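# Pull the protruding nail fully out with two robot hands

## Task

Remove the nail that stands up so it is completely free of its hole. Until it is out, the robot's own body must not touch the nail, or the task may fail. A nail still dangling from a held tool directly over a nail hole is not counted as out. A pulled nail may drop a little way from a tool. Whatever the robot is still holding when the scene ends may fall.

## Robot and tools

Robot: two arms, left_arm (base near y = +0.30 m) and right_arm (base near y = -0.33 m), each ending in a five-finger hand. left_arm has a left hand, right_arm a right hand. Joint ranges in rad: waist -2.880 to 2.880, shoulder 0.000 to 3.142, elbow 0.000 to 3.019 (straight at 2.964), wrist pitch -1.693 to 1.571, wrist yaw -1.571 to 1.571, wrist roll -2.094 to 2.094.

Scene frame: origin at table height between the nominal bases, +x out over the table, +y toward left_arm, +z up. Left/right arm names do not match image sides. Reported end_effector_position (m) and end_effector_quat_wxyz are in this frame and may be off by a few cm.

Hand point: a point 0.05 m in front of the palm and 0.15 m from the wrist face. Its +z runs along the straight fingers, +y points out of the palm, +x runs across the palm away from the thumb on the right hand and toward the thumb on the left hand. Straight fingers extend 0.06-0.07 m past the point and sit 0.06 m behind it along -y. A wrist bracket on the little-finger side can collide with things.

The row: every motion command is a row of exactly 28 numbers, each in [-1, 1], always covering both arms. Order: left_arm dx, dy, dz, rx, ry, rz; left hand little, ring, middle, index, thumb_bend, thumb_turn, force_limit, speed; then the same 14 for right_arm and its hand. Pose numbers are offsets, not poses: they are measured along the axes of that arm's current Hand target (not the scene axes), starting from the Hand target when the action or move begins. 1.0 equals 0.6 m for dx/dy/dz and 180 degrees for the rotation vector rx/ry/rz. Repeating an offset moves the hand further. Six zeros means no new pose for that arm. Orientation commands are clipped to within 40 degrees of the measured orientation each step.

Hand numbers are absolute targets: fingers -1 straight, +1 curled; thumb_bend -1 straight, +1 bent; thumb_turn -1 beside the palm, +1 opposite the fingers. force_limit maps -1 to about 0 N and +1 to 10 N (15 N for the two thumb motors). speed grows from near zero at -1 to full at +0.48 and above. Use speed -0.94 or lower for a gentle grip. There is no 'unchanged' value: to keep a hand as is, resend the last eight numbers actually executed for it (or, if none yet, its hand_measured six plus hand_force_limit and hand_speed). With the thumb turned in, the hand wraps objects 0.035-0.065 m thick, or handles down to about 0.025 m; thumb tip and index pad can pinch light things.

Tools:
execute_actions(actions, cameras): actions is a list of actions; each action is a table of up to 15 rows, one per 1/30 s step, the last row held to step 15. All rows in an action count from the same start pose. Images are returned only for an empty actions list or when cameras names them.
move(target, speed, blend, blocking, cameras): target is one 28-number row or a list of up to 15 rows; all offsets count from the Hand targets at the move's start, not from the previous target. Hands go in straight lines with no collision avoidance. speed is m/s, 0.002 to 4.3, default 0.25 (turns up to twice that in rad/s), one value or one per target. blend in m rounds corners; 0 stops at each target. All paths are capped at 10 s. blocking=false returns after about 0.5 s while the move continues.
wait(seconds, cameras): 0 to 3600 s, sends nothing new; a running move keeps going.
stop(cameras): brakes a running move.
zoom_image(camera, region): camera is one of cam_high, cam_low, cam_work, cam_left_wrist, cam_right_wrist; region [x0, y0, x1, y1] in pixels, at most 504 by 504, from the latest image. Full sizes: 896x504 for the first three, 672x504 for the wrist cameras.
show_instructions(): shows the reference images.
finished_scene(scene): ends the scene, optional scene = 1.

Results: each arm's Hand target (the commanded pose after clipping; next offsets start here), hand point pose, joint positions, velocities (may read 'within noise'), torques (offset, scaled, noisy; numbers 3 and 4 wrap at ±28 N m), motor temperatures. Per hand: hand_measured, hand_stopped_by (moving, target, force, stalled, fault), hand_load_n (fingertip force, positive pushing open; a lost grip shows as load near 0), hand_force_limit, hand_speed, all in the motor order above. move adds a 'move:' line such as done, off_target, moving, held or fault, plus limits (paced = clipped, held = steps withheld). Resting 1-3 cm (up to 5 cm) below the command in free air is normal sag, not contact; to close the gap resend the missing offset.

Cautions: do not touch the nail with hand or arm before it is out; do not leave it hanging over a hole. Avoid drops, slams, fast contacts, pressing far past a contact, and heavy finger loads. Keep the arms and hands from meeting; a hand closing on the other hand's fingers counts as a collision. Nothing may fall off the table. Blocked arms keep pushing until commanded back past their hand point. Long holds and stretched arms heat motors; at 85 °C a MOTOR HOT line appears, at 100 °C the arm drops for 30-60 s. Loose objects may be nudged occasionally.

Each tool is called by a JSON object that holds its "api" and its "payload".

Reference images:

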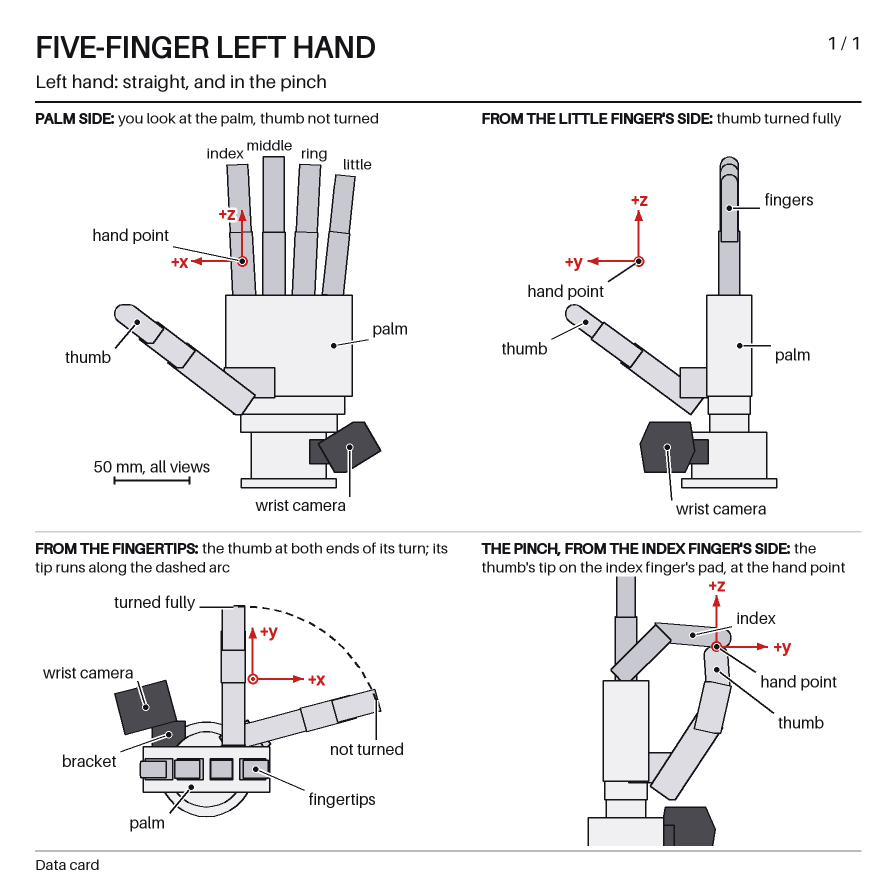

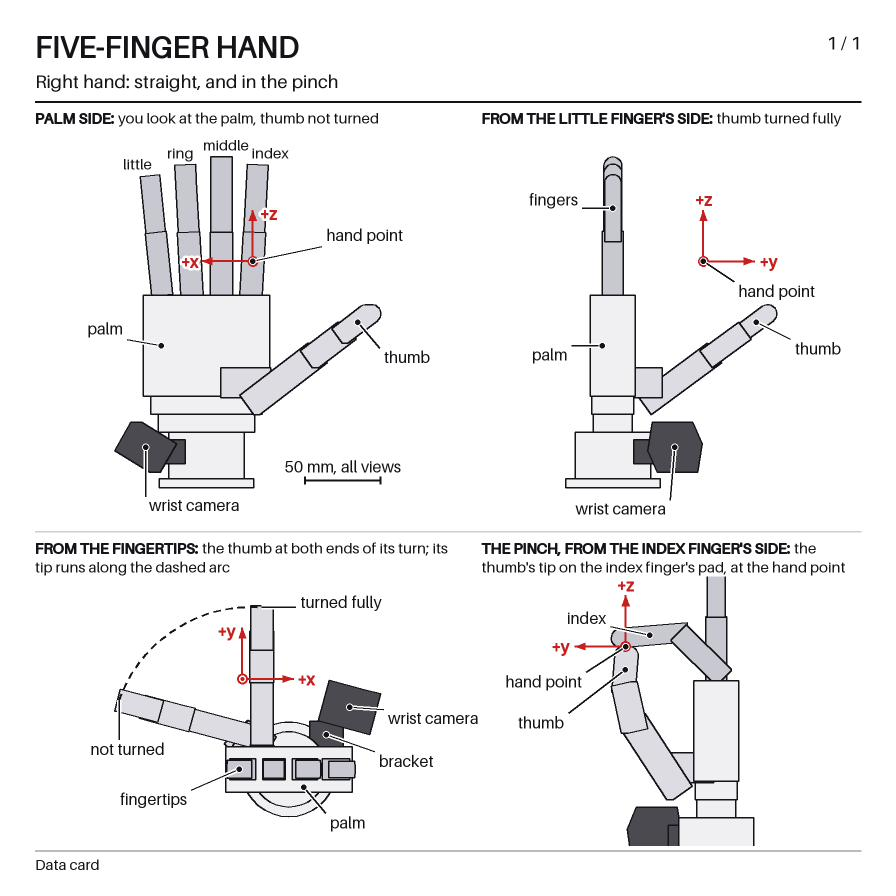

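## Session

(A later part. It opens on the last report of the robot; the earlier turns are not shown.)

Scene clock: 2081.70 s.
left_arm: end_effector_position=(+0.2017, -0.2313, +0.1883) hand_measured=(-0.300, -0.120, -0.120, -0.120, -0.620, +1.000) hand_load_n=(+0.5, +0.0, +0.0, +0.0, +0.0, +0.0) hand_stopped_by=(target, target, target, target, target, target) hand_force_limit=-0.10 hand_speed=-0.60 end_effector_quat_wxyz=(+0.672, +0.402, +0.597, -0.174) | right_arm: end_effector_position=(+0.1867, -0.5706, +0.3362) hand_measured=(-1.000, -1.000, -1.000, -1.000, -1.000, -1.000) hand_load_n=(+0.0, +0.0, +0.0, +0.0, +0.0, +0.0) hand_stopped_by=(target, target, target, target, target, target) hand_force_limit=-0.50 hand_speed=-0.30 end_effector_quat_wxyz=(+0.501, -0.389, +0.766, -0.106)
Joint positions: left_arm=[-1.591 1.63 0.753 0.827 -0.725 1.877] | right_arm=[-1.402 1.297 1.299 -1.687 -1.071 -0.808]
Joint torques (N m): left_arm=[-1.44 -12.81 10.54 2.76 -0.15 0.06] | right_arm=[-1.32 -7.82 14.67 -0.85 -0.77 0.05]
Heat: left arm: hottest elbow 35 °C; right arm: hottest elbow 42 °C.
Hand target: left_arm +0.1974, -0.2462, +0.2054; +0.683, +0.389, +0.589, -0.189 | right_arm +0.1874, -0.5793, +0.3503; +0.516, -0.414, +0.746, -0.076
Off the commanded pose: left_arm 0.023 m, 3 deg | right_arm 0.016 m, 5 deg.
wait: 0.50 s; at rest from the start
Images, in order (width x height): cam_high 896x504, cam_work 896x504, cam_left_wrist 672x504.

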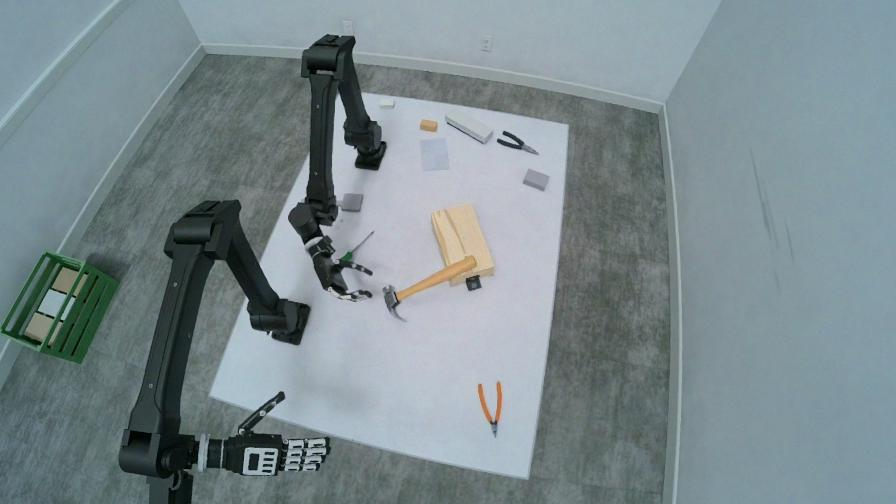

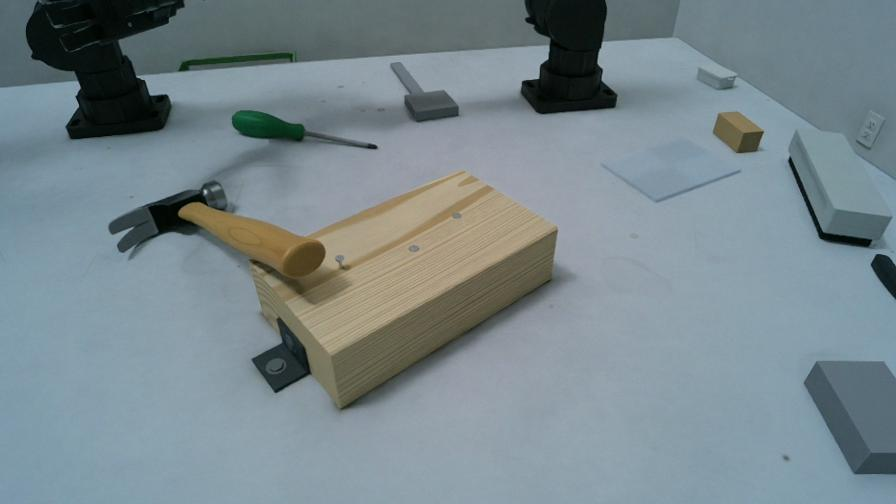

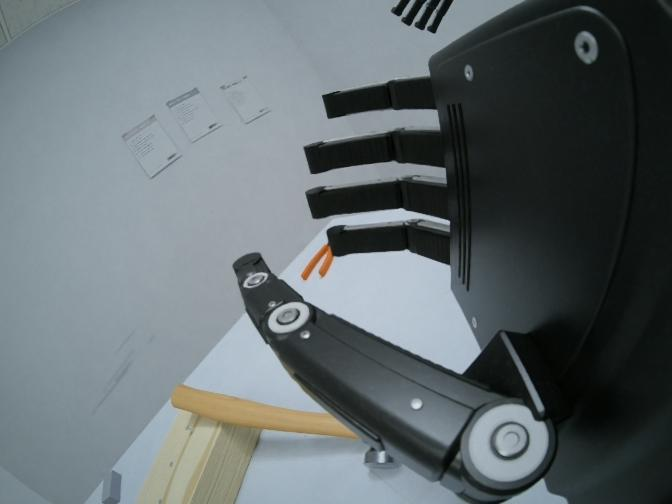

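{"api": "move", "payload": {"target": [0.177,0.247,-0.0292,-0.0514,0.171,-0.4735,-1,-1,-1,-1,-0.6,1,-0.1,-0.3, 0,0,0,0,0,0,-1,-1,-1,-1,-1,-1,-0.5,-0.3], "speed": 0.2, "cameras": ["cam_left_wrist","cam_high","cam_work"]}}

{"api": "zoom_image", "payload": {"camera": "cam_high", "region": [350, 200, 510, 360]}}

{"api": "zoom_image", "payload": {"camera": "cam_work", "region": [90, 90, 390, 350]}}

Scene clock: 2147.13 s.
left_arm: end_effector_position=(+0.3113, -0.1129, +0.1318) hand_measured=(-1.000, -1.000, -1.000, -1.000, -0.600, +1.000) hand_load_n=(+0.0, +0.0, -0.5, +0.0, +0.0, +0.0) hand_stopped_by=(target, target, target, target, target, target) hand_force_limit=-0.10 hand_speed=-0.30 end_effector_quat_wxyz=(+0.235, -0.120, +0.858, -0.440) | right_arm: end_effector_position=(+0.1867, -0.5706, +0.3362) hand_measured=(-1.000, -1.000, -1.000, -1.000, -1.000, -1.000) hand_load_n=(+0.0, +0.0, +0.0, +0.0, +0.0, +0.0) hand_stopped_by=(target, target, target, target, target, target) hand_force_limit=-0.50 hand_speed=-0.30 end_effector_quat_wxyz=(+0.501, -0.389, +0.766, -0.106)
Joint positions: left_arm=[-0.966 1.258 0.753 -0.021 -0.006 0.348] | right_arm=[-1.402 1.297 1.299 -1.687 -1.071 -0.808]
Joint torques (N m): left_arm=[-0.56 -10.7 11.62 1.61 0.1 -0.18] | right_arm=[-1.38 -8.47 14.57 -0.53 -0.8 0.02]
Heat: left arm: hottest elbow 36 °C; right arm: hottest elbow 42 °C.
Hand target: left_arm +0.3171, -0.1189, +0.1502; +0.238, -0.125, +0.851, -0.452 | right_arm +0.1874, -0.5793, +0.3503; +0.516, -0.414, +0.746, -0.076
Off the commanded pose: left_arm 0.020 m, 2 deg | right_arm 0.016 m, 5 deg.
joint sent to its limit (right arm) — joint 4 (wrist pitch), lower limit. The joint targets are off in orientation, not in position.
move: off_target (left_arm)
Images, in order (width x height): cam_high 896x504, cam_work 896x504, cam_left_wrist 672x504.

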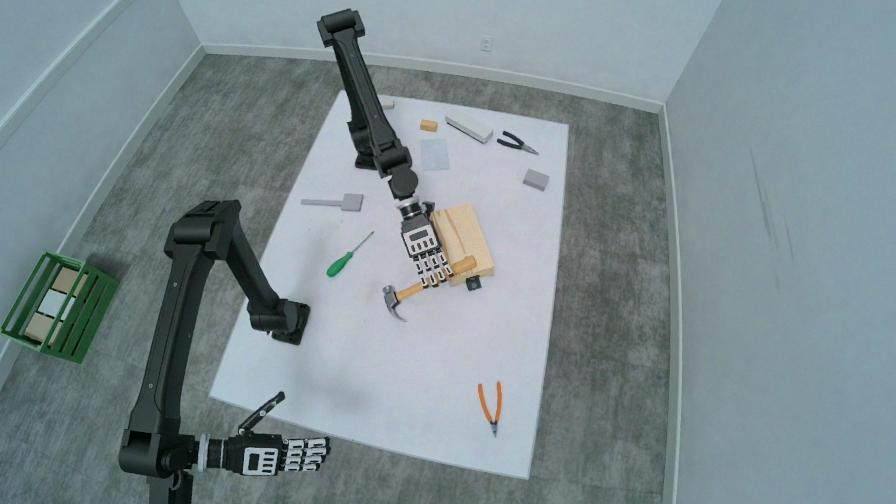

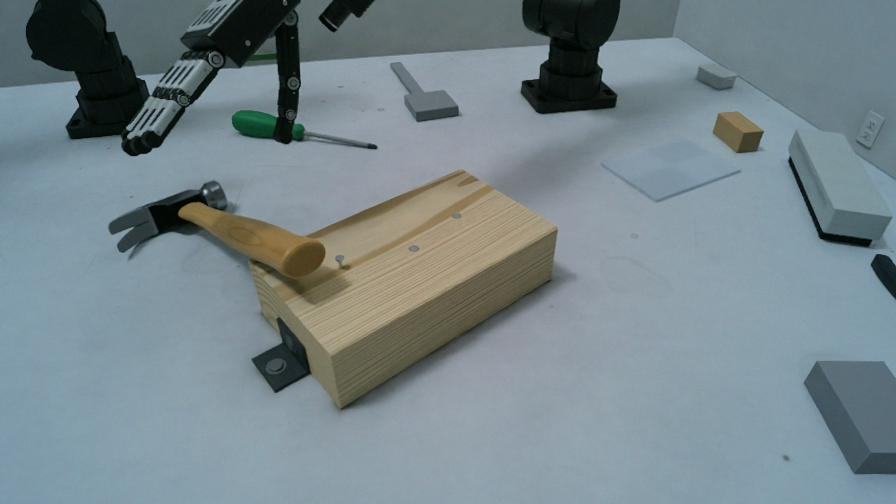

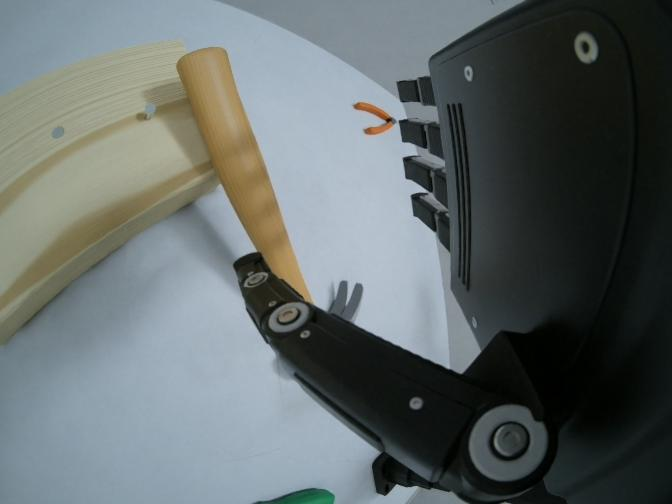

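Scaled by 3.150 from the camera's image (finer frame: 1280x720).

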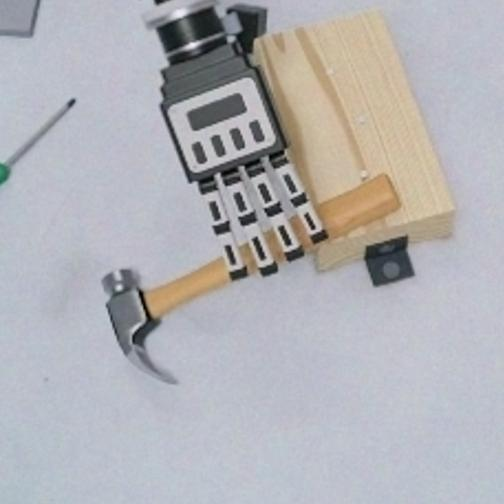

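Scaled by 1.680 from the camera's image (finer frame: 1280x720).

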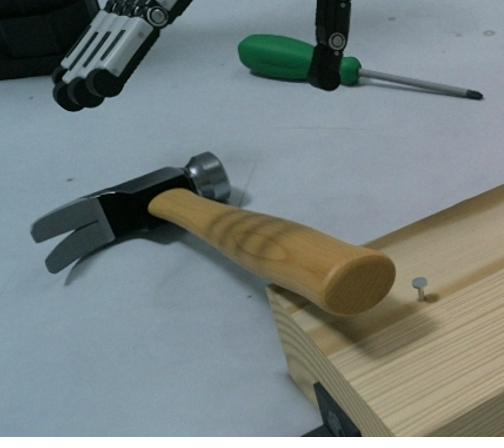

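{"api": "execute_actions", "payload": {"actions": []}}

Scene clock: 2188.07 s.
left_arm: end_effector_position=(+0.3113, -0.1129, +0.1318) hand_measured=(-1.000, -1.000, -1.000, -1.000, -0.600, +1.000) hand_load_n=(+0.0, +0.0, +0.0, +0.0, +0.0, +0.0) hand_stopped_by=(target, target, target, target, target, target) hand_force_limit=-0.10 hand_speed=-0.30 end_effector_quat_wxyz=(+0.235, -0.120, +0.858, -0.440) | right_arm: end_effector_position=(+0.1867, -0.5706, +0.3362) hand_measured=(-1.000, -1.000, -1.000, -1.000, -1.000, -1.000) hand_load_n=(+0.0, +0.0, +0.0, +0.0, +0.0, -0.5) hand_stopped_by=(target, target, target, target, target, target) hand_force_limit=-0.50 hand_speed=-0.30 end_effector_quat_wxyz=(+0.501, -0.389, +0.766, -0.106)
Joint positions: left_arm=[-0.966 1.258 0.753 -0.021 -0.006 0.348] | right_arm=[-1.402 1.297 1.299 -1.687 -1.071 -0.808]
Joint velocities: within noise
Joint torques (N m): left_arm=[-0.5 -10.99 11.71 1.59 0.11 -0.16] | right_arm=[-0.85 -8.35 14.72 -0.8 -0.76 0.06]
Motor temperatures (°C): left_arm=[24 25 38 24 22 23] | right_arm=[19 24 43 23 23 22]
Heat: left arm: hottest elbow 38 °C; right arm: hottest elbow 43 °C.
Hand target: left_arm +0.3171, -0.1189, +0.1502; +0.238, -0.125, +0.851, -0.452 | right_arm +0.1874, -0.5793, +0.3503; +0.516, -0.414, +0.746, -0.076
Off the commanded pose: left_arm 0.020 m, 2 deg | right_arm 0.016 m, 5 deg.

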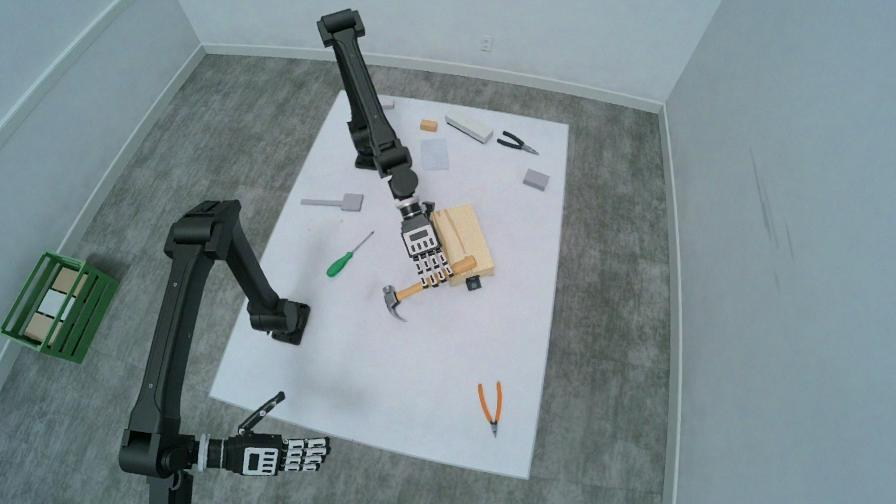

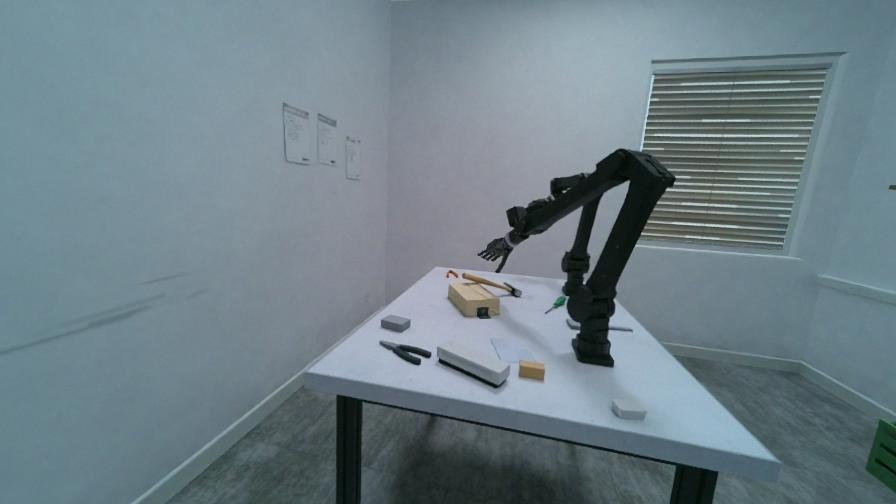

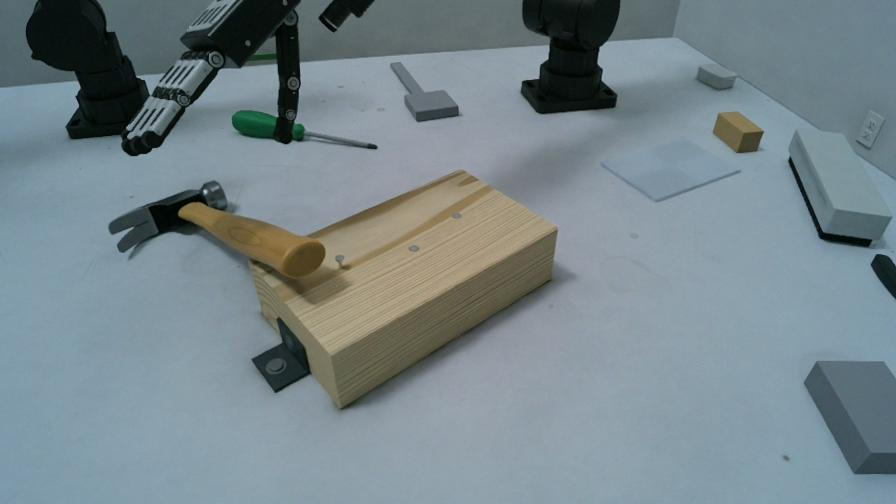

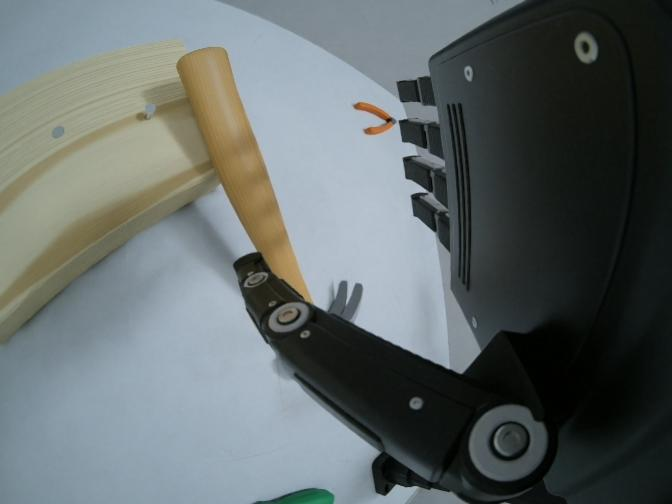

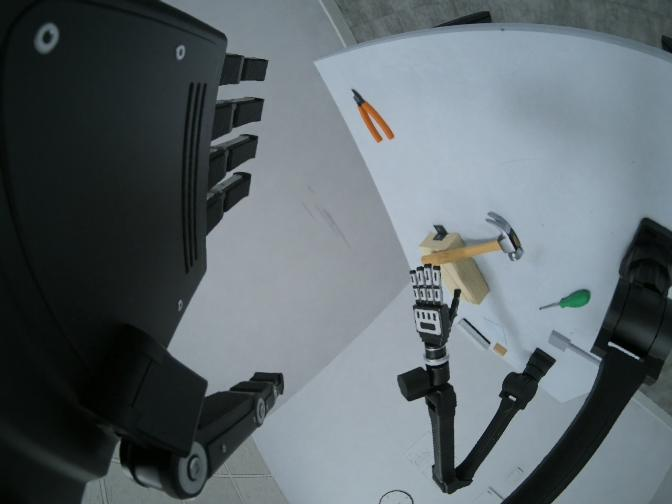

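{"api": "move", "payload": {"target": [0.0368,0.1009,0.0648,0,0,0,-1,-1,-1,-1,-0.35,1,-0.1,-0.3,0,0,0,0,0,0,-1,-1,-1,-1,-1,-1,-0.5,-0.3], "speed": 0.1, "cameras": ["cam_work","cam_left_wrist","cam_low"]}}

Scene clock: 2212.67 s.
left_arm: end_effector_position=(+0.3168, -0.1206, +0.0753) hand_measured=(-1.000, -1.000, -1.000, -1.000, -0.350, +1.000) hand_load_n=(+0.0, +0.0, +0.0, +0.0, +0.0, +0.0) hand_stopped_by=(target, target, target, target, target, target) hand_force_limit=-0.10 hand_speed=-0.30 end_effector_quat_wxyz=(+0.238, -0.120, +0.855, -0.446) | right_arm: end_effector_position=(+0.1867, -0.5706, +0.3362) hand_measured=(-1.000, -1.000, -1.000, -1.000, -1.000, -1.000) hand_load_n=(+0.0, +0.0, +0.0, +0.0, +0.0, +0.0) hand_stopped_by=(target, target, target, target, target, target) hand_force_limit=-0.50 hand_speed=-0.30 end_effector_quat_wxyz=(+0.501, -0.389, +0.766, -0.106)
Joint positions: left_arm=[-0.966 1.389 0.684 0.193 -0.006 0.347] | right_arm=[-1.402 1.297 1.299 -1.687 -1.071 -0.808]
Joint torques (N m): left_arm=[-0.5 -10.23 7.75 2.82 0.04 -0.17] | right_arm=[-0.32 -7.88 14.37 -0.73 -0.75 0.03]
Heat: left arm: hottest elbow 38 °C; right arm: hottest elbow 43 °C.
Hand target: left_arm +0.3185, -0.1220, +0.0749; +0.238, -0.125, +0.851, -0.452 | right_arm +0.1874, -0.5793, +0.3503; +0.516, -0.414, +0.746, -0.076
Off the commanded pose: left_arm 0.002 m, 1 deg | right_arm 0.016 m, 5 deg.
joint sent to its limit (right arm) — joint 4 (wrist pitch), lower limit. The joint targets are off in orientation, not in position.
move: done
Images, in order (width x height): cam_low 896x504, cam_work 896x504, cam_left_wrist 672x504.

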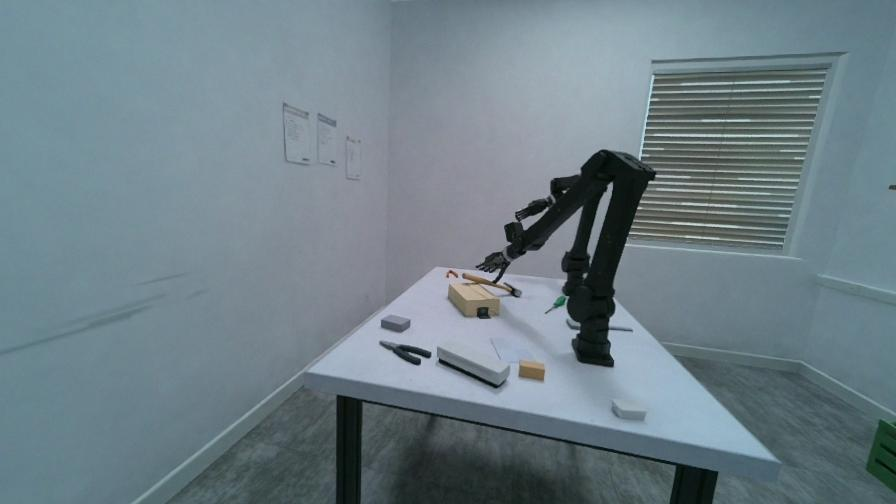

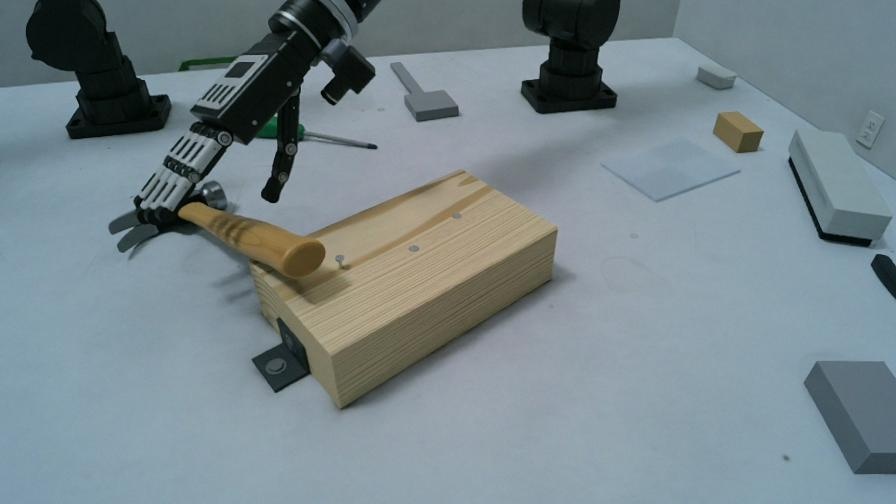

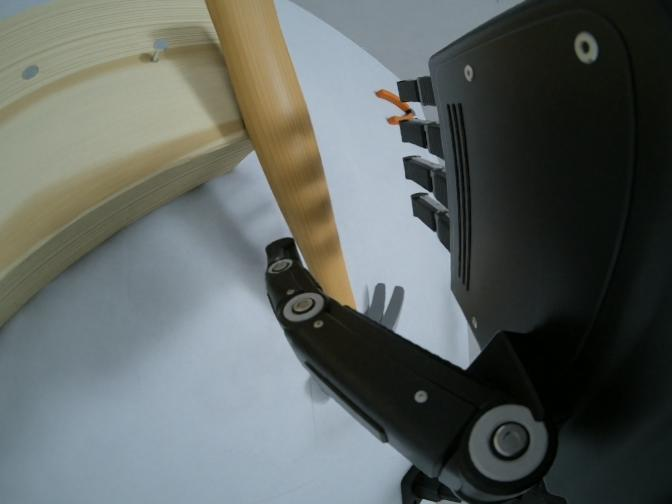

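{"api": "move", "payload": {"target": [0.0171,0.0483,0.0279,0,0,0,-1,-1,-1,-1,-0.35,1,-0.1,-0.3,0,0,0,0,0,0,-1,-1,-1,-1,-1,-1,-0.5,-0.3], "speed": 0.06, "cameras": ["cam_work","cam_left_wrist"]}}

{"api": "zoom_image", "payload": {"camera": "cam_work", "region": [80, 80, 380, 300]}}

Scene clock: 2221.63 s.
left_arm: end_effector_position=(+0.3175, -0.1216, +0.0426) hand_measured=(-1.000, -1.000, -1.000, -1.000, -0.350, +1.000) hand_load_n=(+0.0, +0.0, +0.0, +0.0, +0.0, +0.0) hand_stopped_by=(target, target, target, target, target, target) hand_force_limit=-0.10 hand_speed=-0.30 end_effector_quat_wxyz=(+0.239, -0.120, +0.853, -0.448) | right_arm: end_effector_position=(+0.1867, -0.5706, +0.3362) hand_measured=(-1.000, -1.000, -1.000, -1.000, -1.000, -1.000) hand_load_n=(+0.0, +0.0, +0.0, +0.0, +0.0, +0.0) hand_stopped_by=(target, target, target, target, target, target) hand_force_limit=-0.50 hand_speed=-0.30 end_effector_quat_wxyz=(+0.501, -0.389, +0.766, -0.106)
Joint positions: left_arm=[-0.966 1.471 0.648 0.317 -0.006 0.347] | right_arm=[-1.402 1.297 1.299 -1.687 -1.071 -0.808]
Joint torques (N m): left_arm=[-0.67 -10.46 6.98 2.82 0.03 -0.19] | right_arm=[-0.5 -8.35 14.69 -0.53 -0.8 0.11]
Heat: left arm: hottest elbow 36 °C; right arm: hottest elbow 43 °C.
Hand target: left_arm +0.3185, -0.1220, +0.0399; +0.238, -0.125, +0.851, -0.452 | right_arm +0.1874, -0.5793, +0.3503; +0.516, -0.414, +0.746, -0.076
Off the commanded pose: left_arm 0.003 m, 1 deg | right_arm 0.016 m, 5 deg.
joint sent to its limit (right arm) — joint 4 (wrist pitch), lower limit. The joint targets are off in orientation, not in position.
move: done

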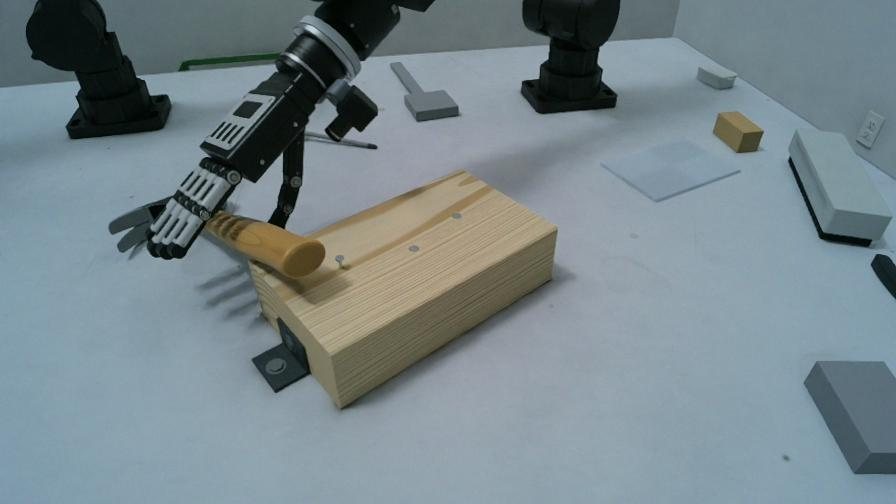

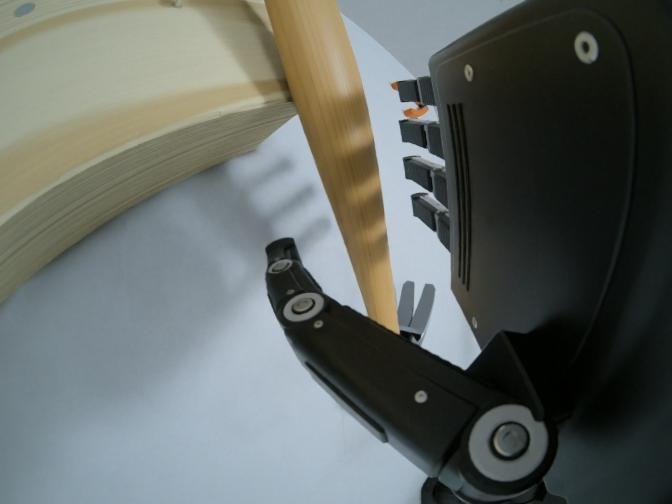

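Scaled by 1.680 from the camera's image (finer frame: 1280x720).

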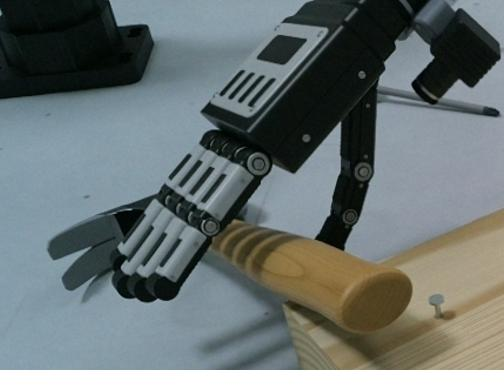

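{"api": "move", "payload": {"target": [0.0097,0.0276,0.0159,0,0,0,-1,-1,-1,-1,-0.35,1,-0.1,-0.3,0,0,0,0,0,0,-1,-1,-1,-1,-1,-1,-0.5,-0.3], "speed": 0.05, "cameras": ["cam_work","cam_left_wrist"]}}

{"api": "zoom_image", "payload": {"camera": "cam_work", "region": [80, 80, 380, 300]}}

Scene clock: 2229.77 s.
left_arm: end_effector_position=(+0.3175, -0.1216, +0.0219) hand_measured=(-1.000, -1.000, -1.000, -1.000, -0.350, +1.000) hand_load_n=(-0.5, +0.0, +0.0, +0.0, +0.0, +0.0) hand_stopped_by=(target, target, target, target, target, target) hand_force_limit=-0.10 hand_speed=-0.30 end_effector_quat_wxyz=(+0.239, -0.120, +0.854, -0.447) | right_arm: end_effector_position=(+0.1867, -0.5706, +0.3362) hand_measured=(-1.000, -1.000, -1.000, -1.000, -1.000, -1.000) hand_load_n=(+0.0, +0.0, -0.5, +0.0, +0.0, +0.0) hand_stopped_by=(target, target, target, target, target, target) hand_force_limit=-0.50 hand_speed=-0.30 end_effector_quat_wxyz=(+0.501, -0.389, +0.766, -0.106)
Joint positions: left_arm=[-0.966 1.527 0.63 0.388 -0.006 0.347] | right_arm=[-1.402 1.297 1.299 -1.687 -1.071 -0.808]
Joint torques (N m): left_arm=[-0.56 -10.75 6.63 2.97 0 -0.2] | right_arm=[-1.49 -8.18 14.63 -0.73 -0.79 0.08]
Heat: left arm: hottest elbow 35 °C; right arm: hottest elbow 43 °C.
Hand target: left_arm +0.3185, -0.1219, +0.0199; +0.238, -0.125, +0.851, -0.452 | right_arm +0.1874, -0.5793, +0.3503; +0.516, -0.414, +0.746, -0.076
Off the commanded pose: left_arm 0.002 m, 1 deg | right_arm 0.016 m, 5 deg.
joint sent to its limit (right arm) — joint 4 (wrist pitch), lower limit. The joint targets are off in orientation, not in position.
move: done

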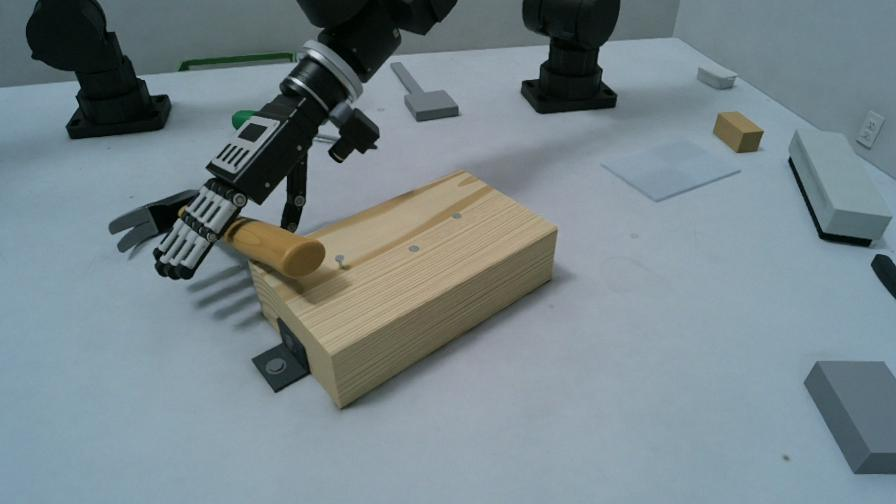

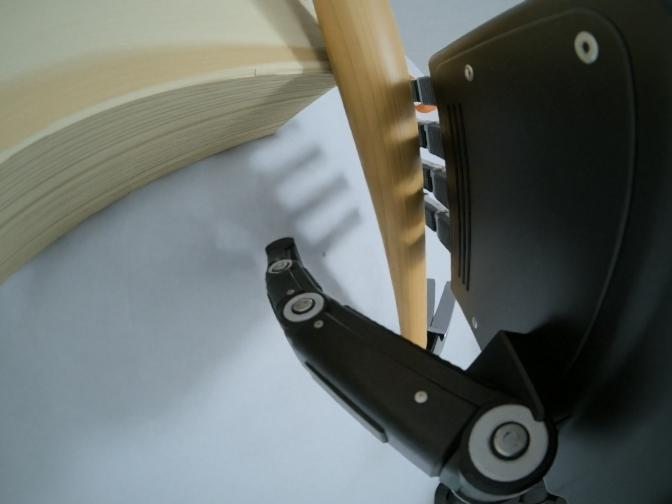

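Scaled by 1.680 from the camera's image (finer frame: 1280x720).

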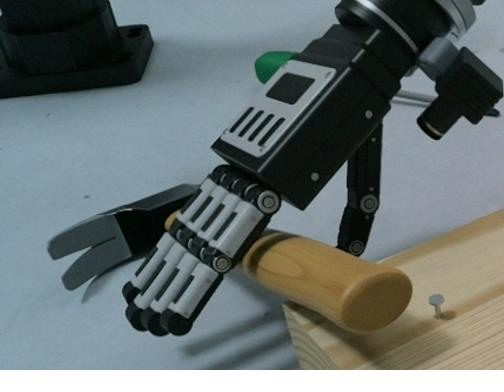

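{"api": "move", "payload": {"target": [[0,0,0,0,0,0,-1,-1,-1,-1,-0.05,1,-0.6,-0.8,0,0,0,0,0,0,-1,-1,-1,-1,-1,-1,-0.5,-0.3],[0.0029,0.0083,0.0048,0,0,0,-1,-1,-1,-1,-0.05,1,-0.6,-0.8,0,0,0,0,0,0,-1,-1,-1,-1,-1,-1,-0.5,-0.3]], "speed": 0.05, "cameras": ["cam_work","cam_left_wrist"]}}

Scene clock: 2238.50 s.
left_arm: end_effector_position=(+0.3190, -0.1237, +0.0198) hand_measured=(-1.000, -1.000, -1.000, -1.000, -0.050, +1.000) hand_load_n=(+0.0, +0.0, +0.0, +0.0, +0.0, +0.0) hand_stopped_by=(target, target, target, target, target, target) hand_force_limit=-0.60 hand_speed=-0.80 end_effector_quat_wxyz=(+0.240, -0.120, +0.852, -0.450) | right_arm: end_effector_position=(+0.1867, -0.5706, +0.3362) hand_measured=(-1.000, -1.000, -1.000, -1.000, -1.000, -1.000) hand_load_n=(+0.0, +0.0, +0.0, +0.0, +0.0, -0.5) hand_stopped_by=(target, target, target, target, target, target) hand_force_limit=-0.50 hand_speed=-0.30 end_effector_quat_wxyz=(+0.501, -0.389, +0.766, -0.106)
Joint positions: left_arm=[-0.966 1.54 0.63 0.409 -0.006 0.347] | right_arm=[-1.402 1.297 1.299 -1.687 -1.071 -0.808]
Joint torques (N m): left_arm=[-0.5 -10.64 6.19 3.02 0.02 -0.16] | right_arm=[-0.73 -7.59 14.6 -0.83 -0.78 0.05]
Heat: left arm: hottest elbow 34 °C; right arm: hottest elbow 43 °C.
Hand target: left_arm +0.3185, -0.1219, +0.0138; +0.238, -0.125, +0.851, -0.452 | right_arm +0.1874, -0.5793, +0.3503; +0.516, -0.414, +0.746, -0.076
Off the commanded pose: left_arm 0.006 m, 1 deg | right_arm 0.016 m, 5 deg.
joint sent to its limit (right arm) — joint 4 (wrist pitch), lower limit. The joint targets are off in orientation, not in position.
move: done

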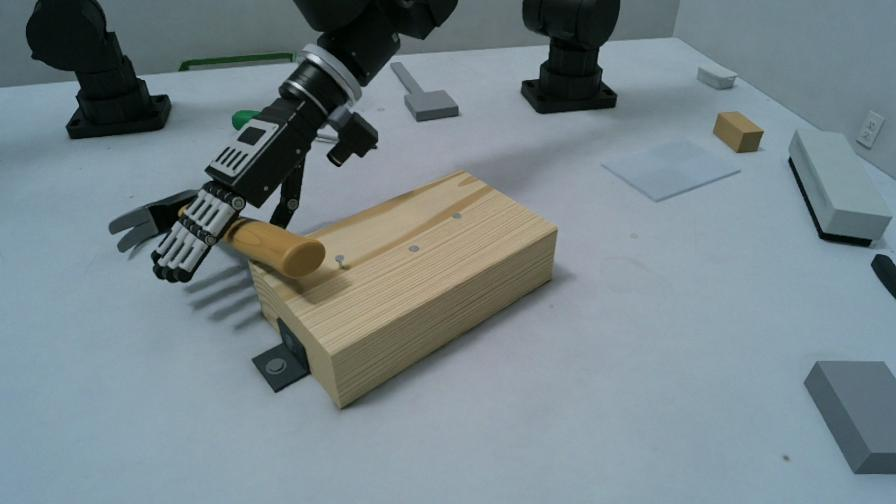

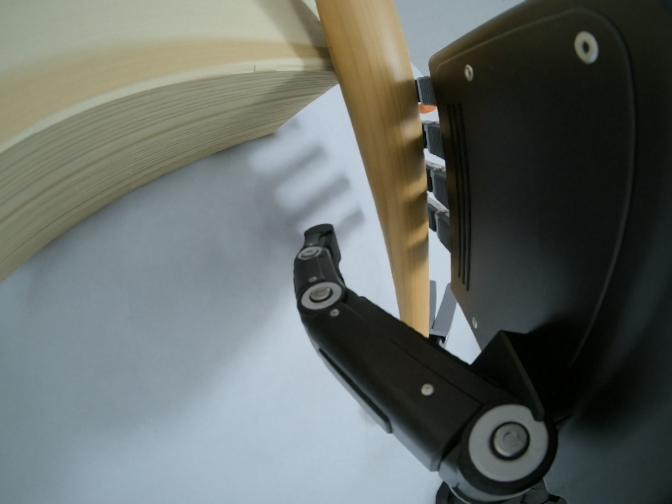

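{"api": "move", "payload": {"target": [0,0,0,0,0,0,-1,0.4,0.4,0.4,0.1,1,-0.5,-0.8,0,0,0,0,0,0,-1,-1,-1,-1,-1,-1,-0.5,-0.3], "speed": 0.05, "cameras": ["cam_work","cam_left_wrist"]}}

{"api": "zoom_image", "payload": {"camera": "cam_work", "region": [80, 80, 380, 300]}}

Scene clock: 2255.10 s.
left_arm: end_effector_position=(+0.3198, -0.1252, +0.0212) hand_measured=(-1.000, +0.400, +0.218, +0.236, +0.100, +1.000) hand_load_n=(+0.0, +0.0, +3.0, +5.0, +1.0, +0.0) hand_stopped_by=(target, target, force, force, target, target) hand_force_limit=-0.50 hand_speed=-0.80 end_effector_quat_wxyz=(+0.241, -0.121, +0.849, -0.454) | right_arm: end_effector_position=(+0.1867, -0.5706, +0.3362) hand_measured=(-1.000, -1.000, -1.000, -1.000, -1.000, -1.000) hand_load_n=(+0.0, +0.0, +0.0, +0.0, +0.0, +0.0) hand_stopped_by=(target, target, target, target, target, target) hand_force_limit=-0.50 hand_speed=-0.30 end_effector_quat_wxyz=(+0.501, -0.389, +0.766, -0.106)
Joint positions: left_arm=[-0.966 1.541 0.63 0.419 -0.006 0.344] | right_arm=[-1.402 1.297 1.299 -1.687 -1.071 -0.808]
Joint torques (N m): left_arm=[-0.73 -10.81 6.06 2.54 0.01 -0.15] | right_arm=[-1.03 -7.53 14.61 -0.59 -0.75 0.04]
Motor temperatures (°C): left_arm=[24 25 33 24 22 23] | right_arm=[19 24 43 23 23 22]
Heat: left arm: hottest elbow 33 °C; right arm: hottest elbow 43 °C.
Hand target: left_arm +0.3185, -0.1219, +0.0140; +0.238, -0.125, +0.851, -0.452 | right_arm +0.1874, -0.5793, +0.3503; +0.516, -0.414, +0.746, -0.076
Off the commanded pose: left_arm 0.008 m, 1 deg | right_arm 0.016 m, 5 deg.
joint sent to its limit (right arm) — joint 4 (wrist pitch), lower limit. The joint targets are off in orientation, not in position.
move: done

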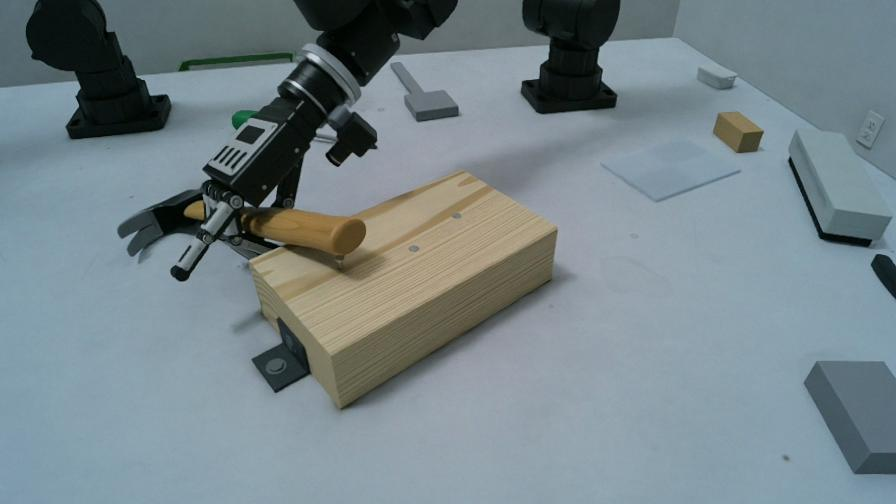

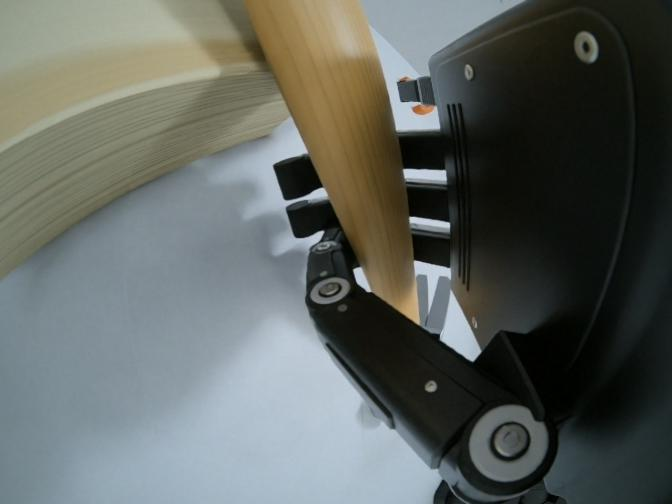

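Scaled by 1.680 from the camera's image (finer frame: 1280x720).

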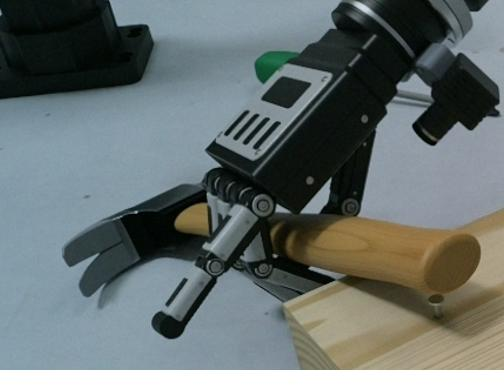

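{"api": "move", "payload": {"target": [0,0,0,0,0,0,-1,0.6,0.5,0.5,0.4,1,-0.2,-0.8,0,0,0,0,0,0,-1,-1,-1,-1,-1,-1,-0.5,-0.3], "speed": 0.05, "cameras": ["cam_work","cam_left_wrist"]}}

{"api": "zoom_image", "payload": {"camera": "cam_work", "region": [80, 80, 380, 300]}}

Scene clock: 2265.37 s.
left_arm: end_effector_position=(+0.3181, -0.1228, +0.0177) hand_measured=(-1.000, +0.600, +0.232, +0.236, +0.122, +1.000) hand_load_n=(+0.0, +0.5, +7.0, +4.5, +7.5, +0.5) hand_stopped_by=(target, target, force, force, force, target) hand_force_limit=-0.20 hand_speed=-0.80 end_effector_quat_wxyz=(+0.240, -0.121, +0.851, -0.451) | right_arm: end_effector_position=(+0.1867, -0.5706, +0.3362) hand_measured=(-1.000, -1.000, -1.000, -1.000, -1.000, -1.000) hand_load_n=(+0.0, +0.0, +0.0, +0.0, +0.0, +0.0) hand_stopped_by=(target, target, target, target, target, target) hand_force_limit=-0.50 hand_speed=-0.30 end_effector_quat_wxyz=(+0.501, -0.389, +0.766, -0.106)
Joint positions: left_arm=[-0.966 1.543 0.625 0.419 -0.006 0.344] | right_arm=[-1.402 1.297 1.299 -1.687 -1.071 -0.808]
Joint torques (N m): left_arm=[-0.79 -10.93 6.52 2.48 0.04 -0.13] | right_arm=[-1.03 -7.59 14.6 -0.62 -0.74 0.02]
Heat: left arm: hottest elbow 33 °C; right arm: hottest elbow 43 °C.
Hand target: left_arm +0.3185, -0.1219, +0.0138; +0.238, -0.125, +0.851, -0.452 | right_arm +0.1874, -0.5793, +0.3503; +0.516, -0.414, +0.746, -0.076
Off the commanded pose: left_arm 0.004 m, 0 deg | right_arm 0.016 m, 5 deg.
joint sent to its limit (right arm) — joint 4 (wrist pitch), lower limit. The joint targets are off in orientation, not in position.
move: done

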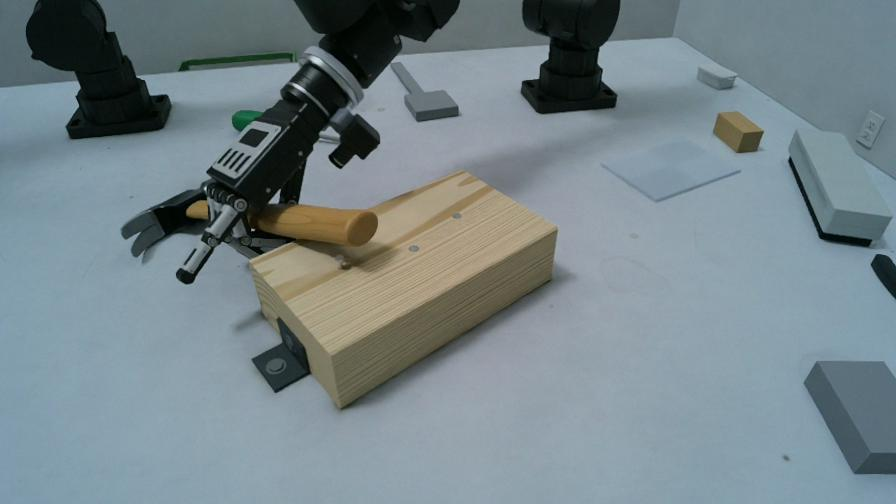

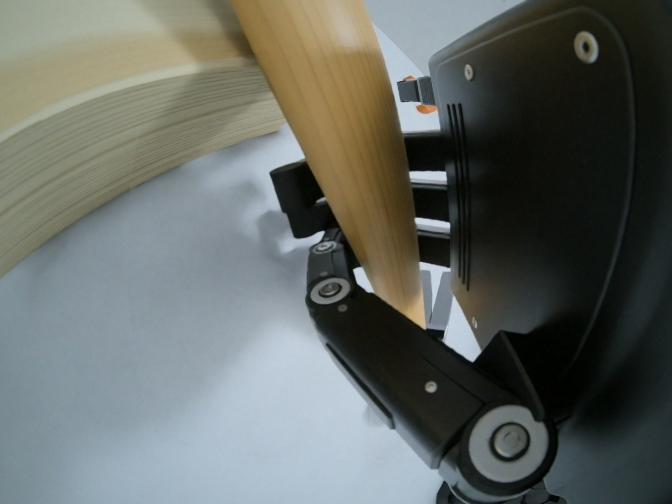

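Scaled by 1.680 from the camera's image (finer frame: 1280x720).

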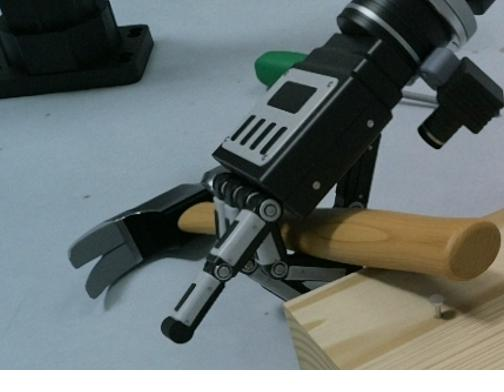

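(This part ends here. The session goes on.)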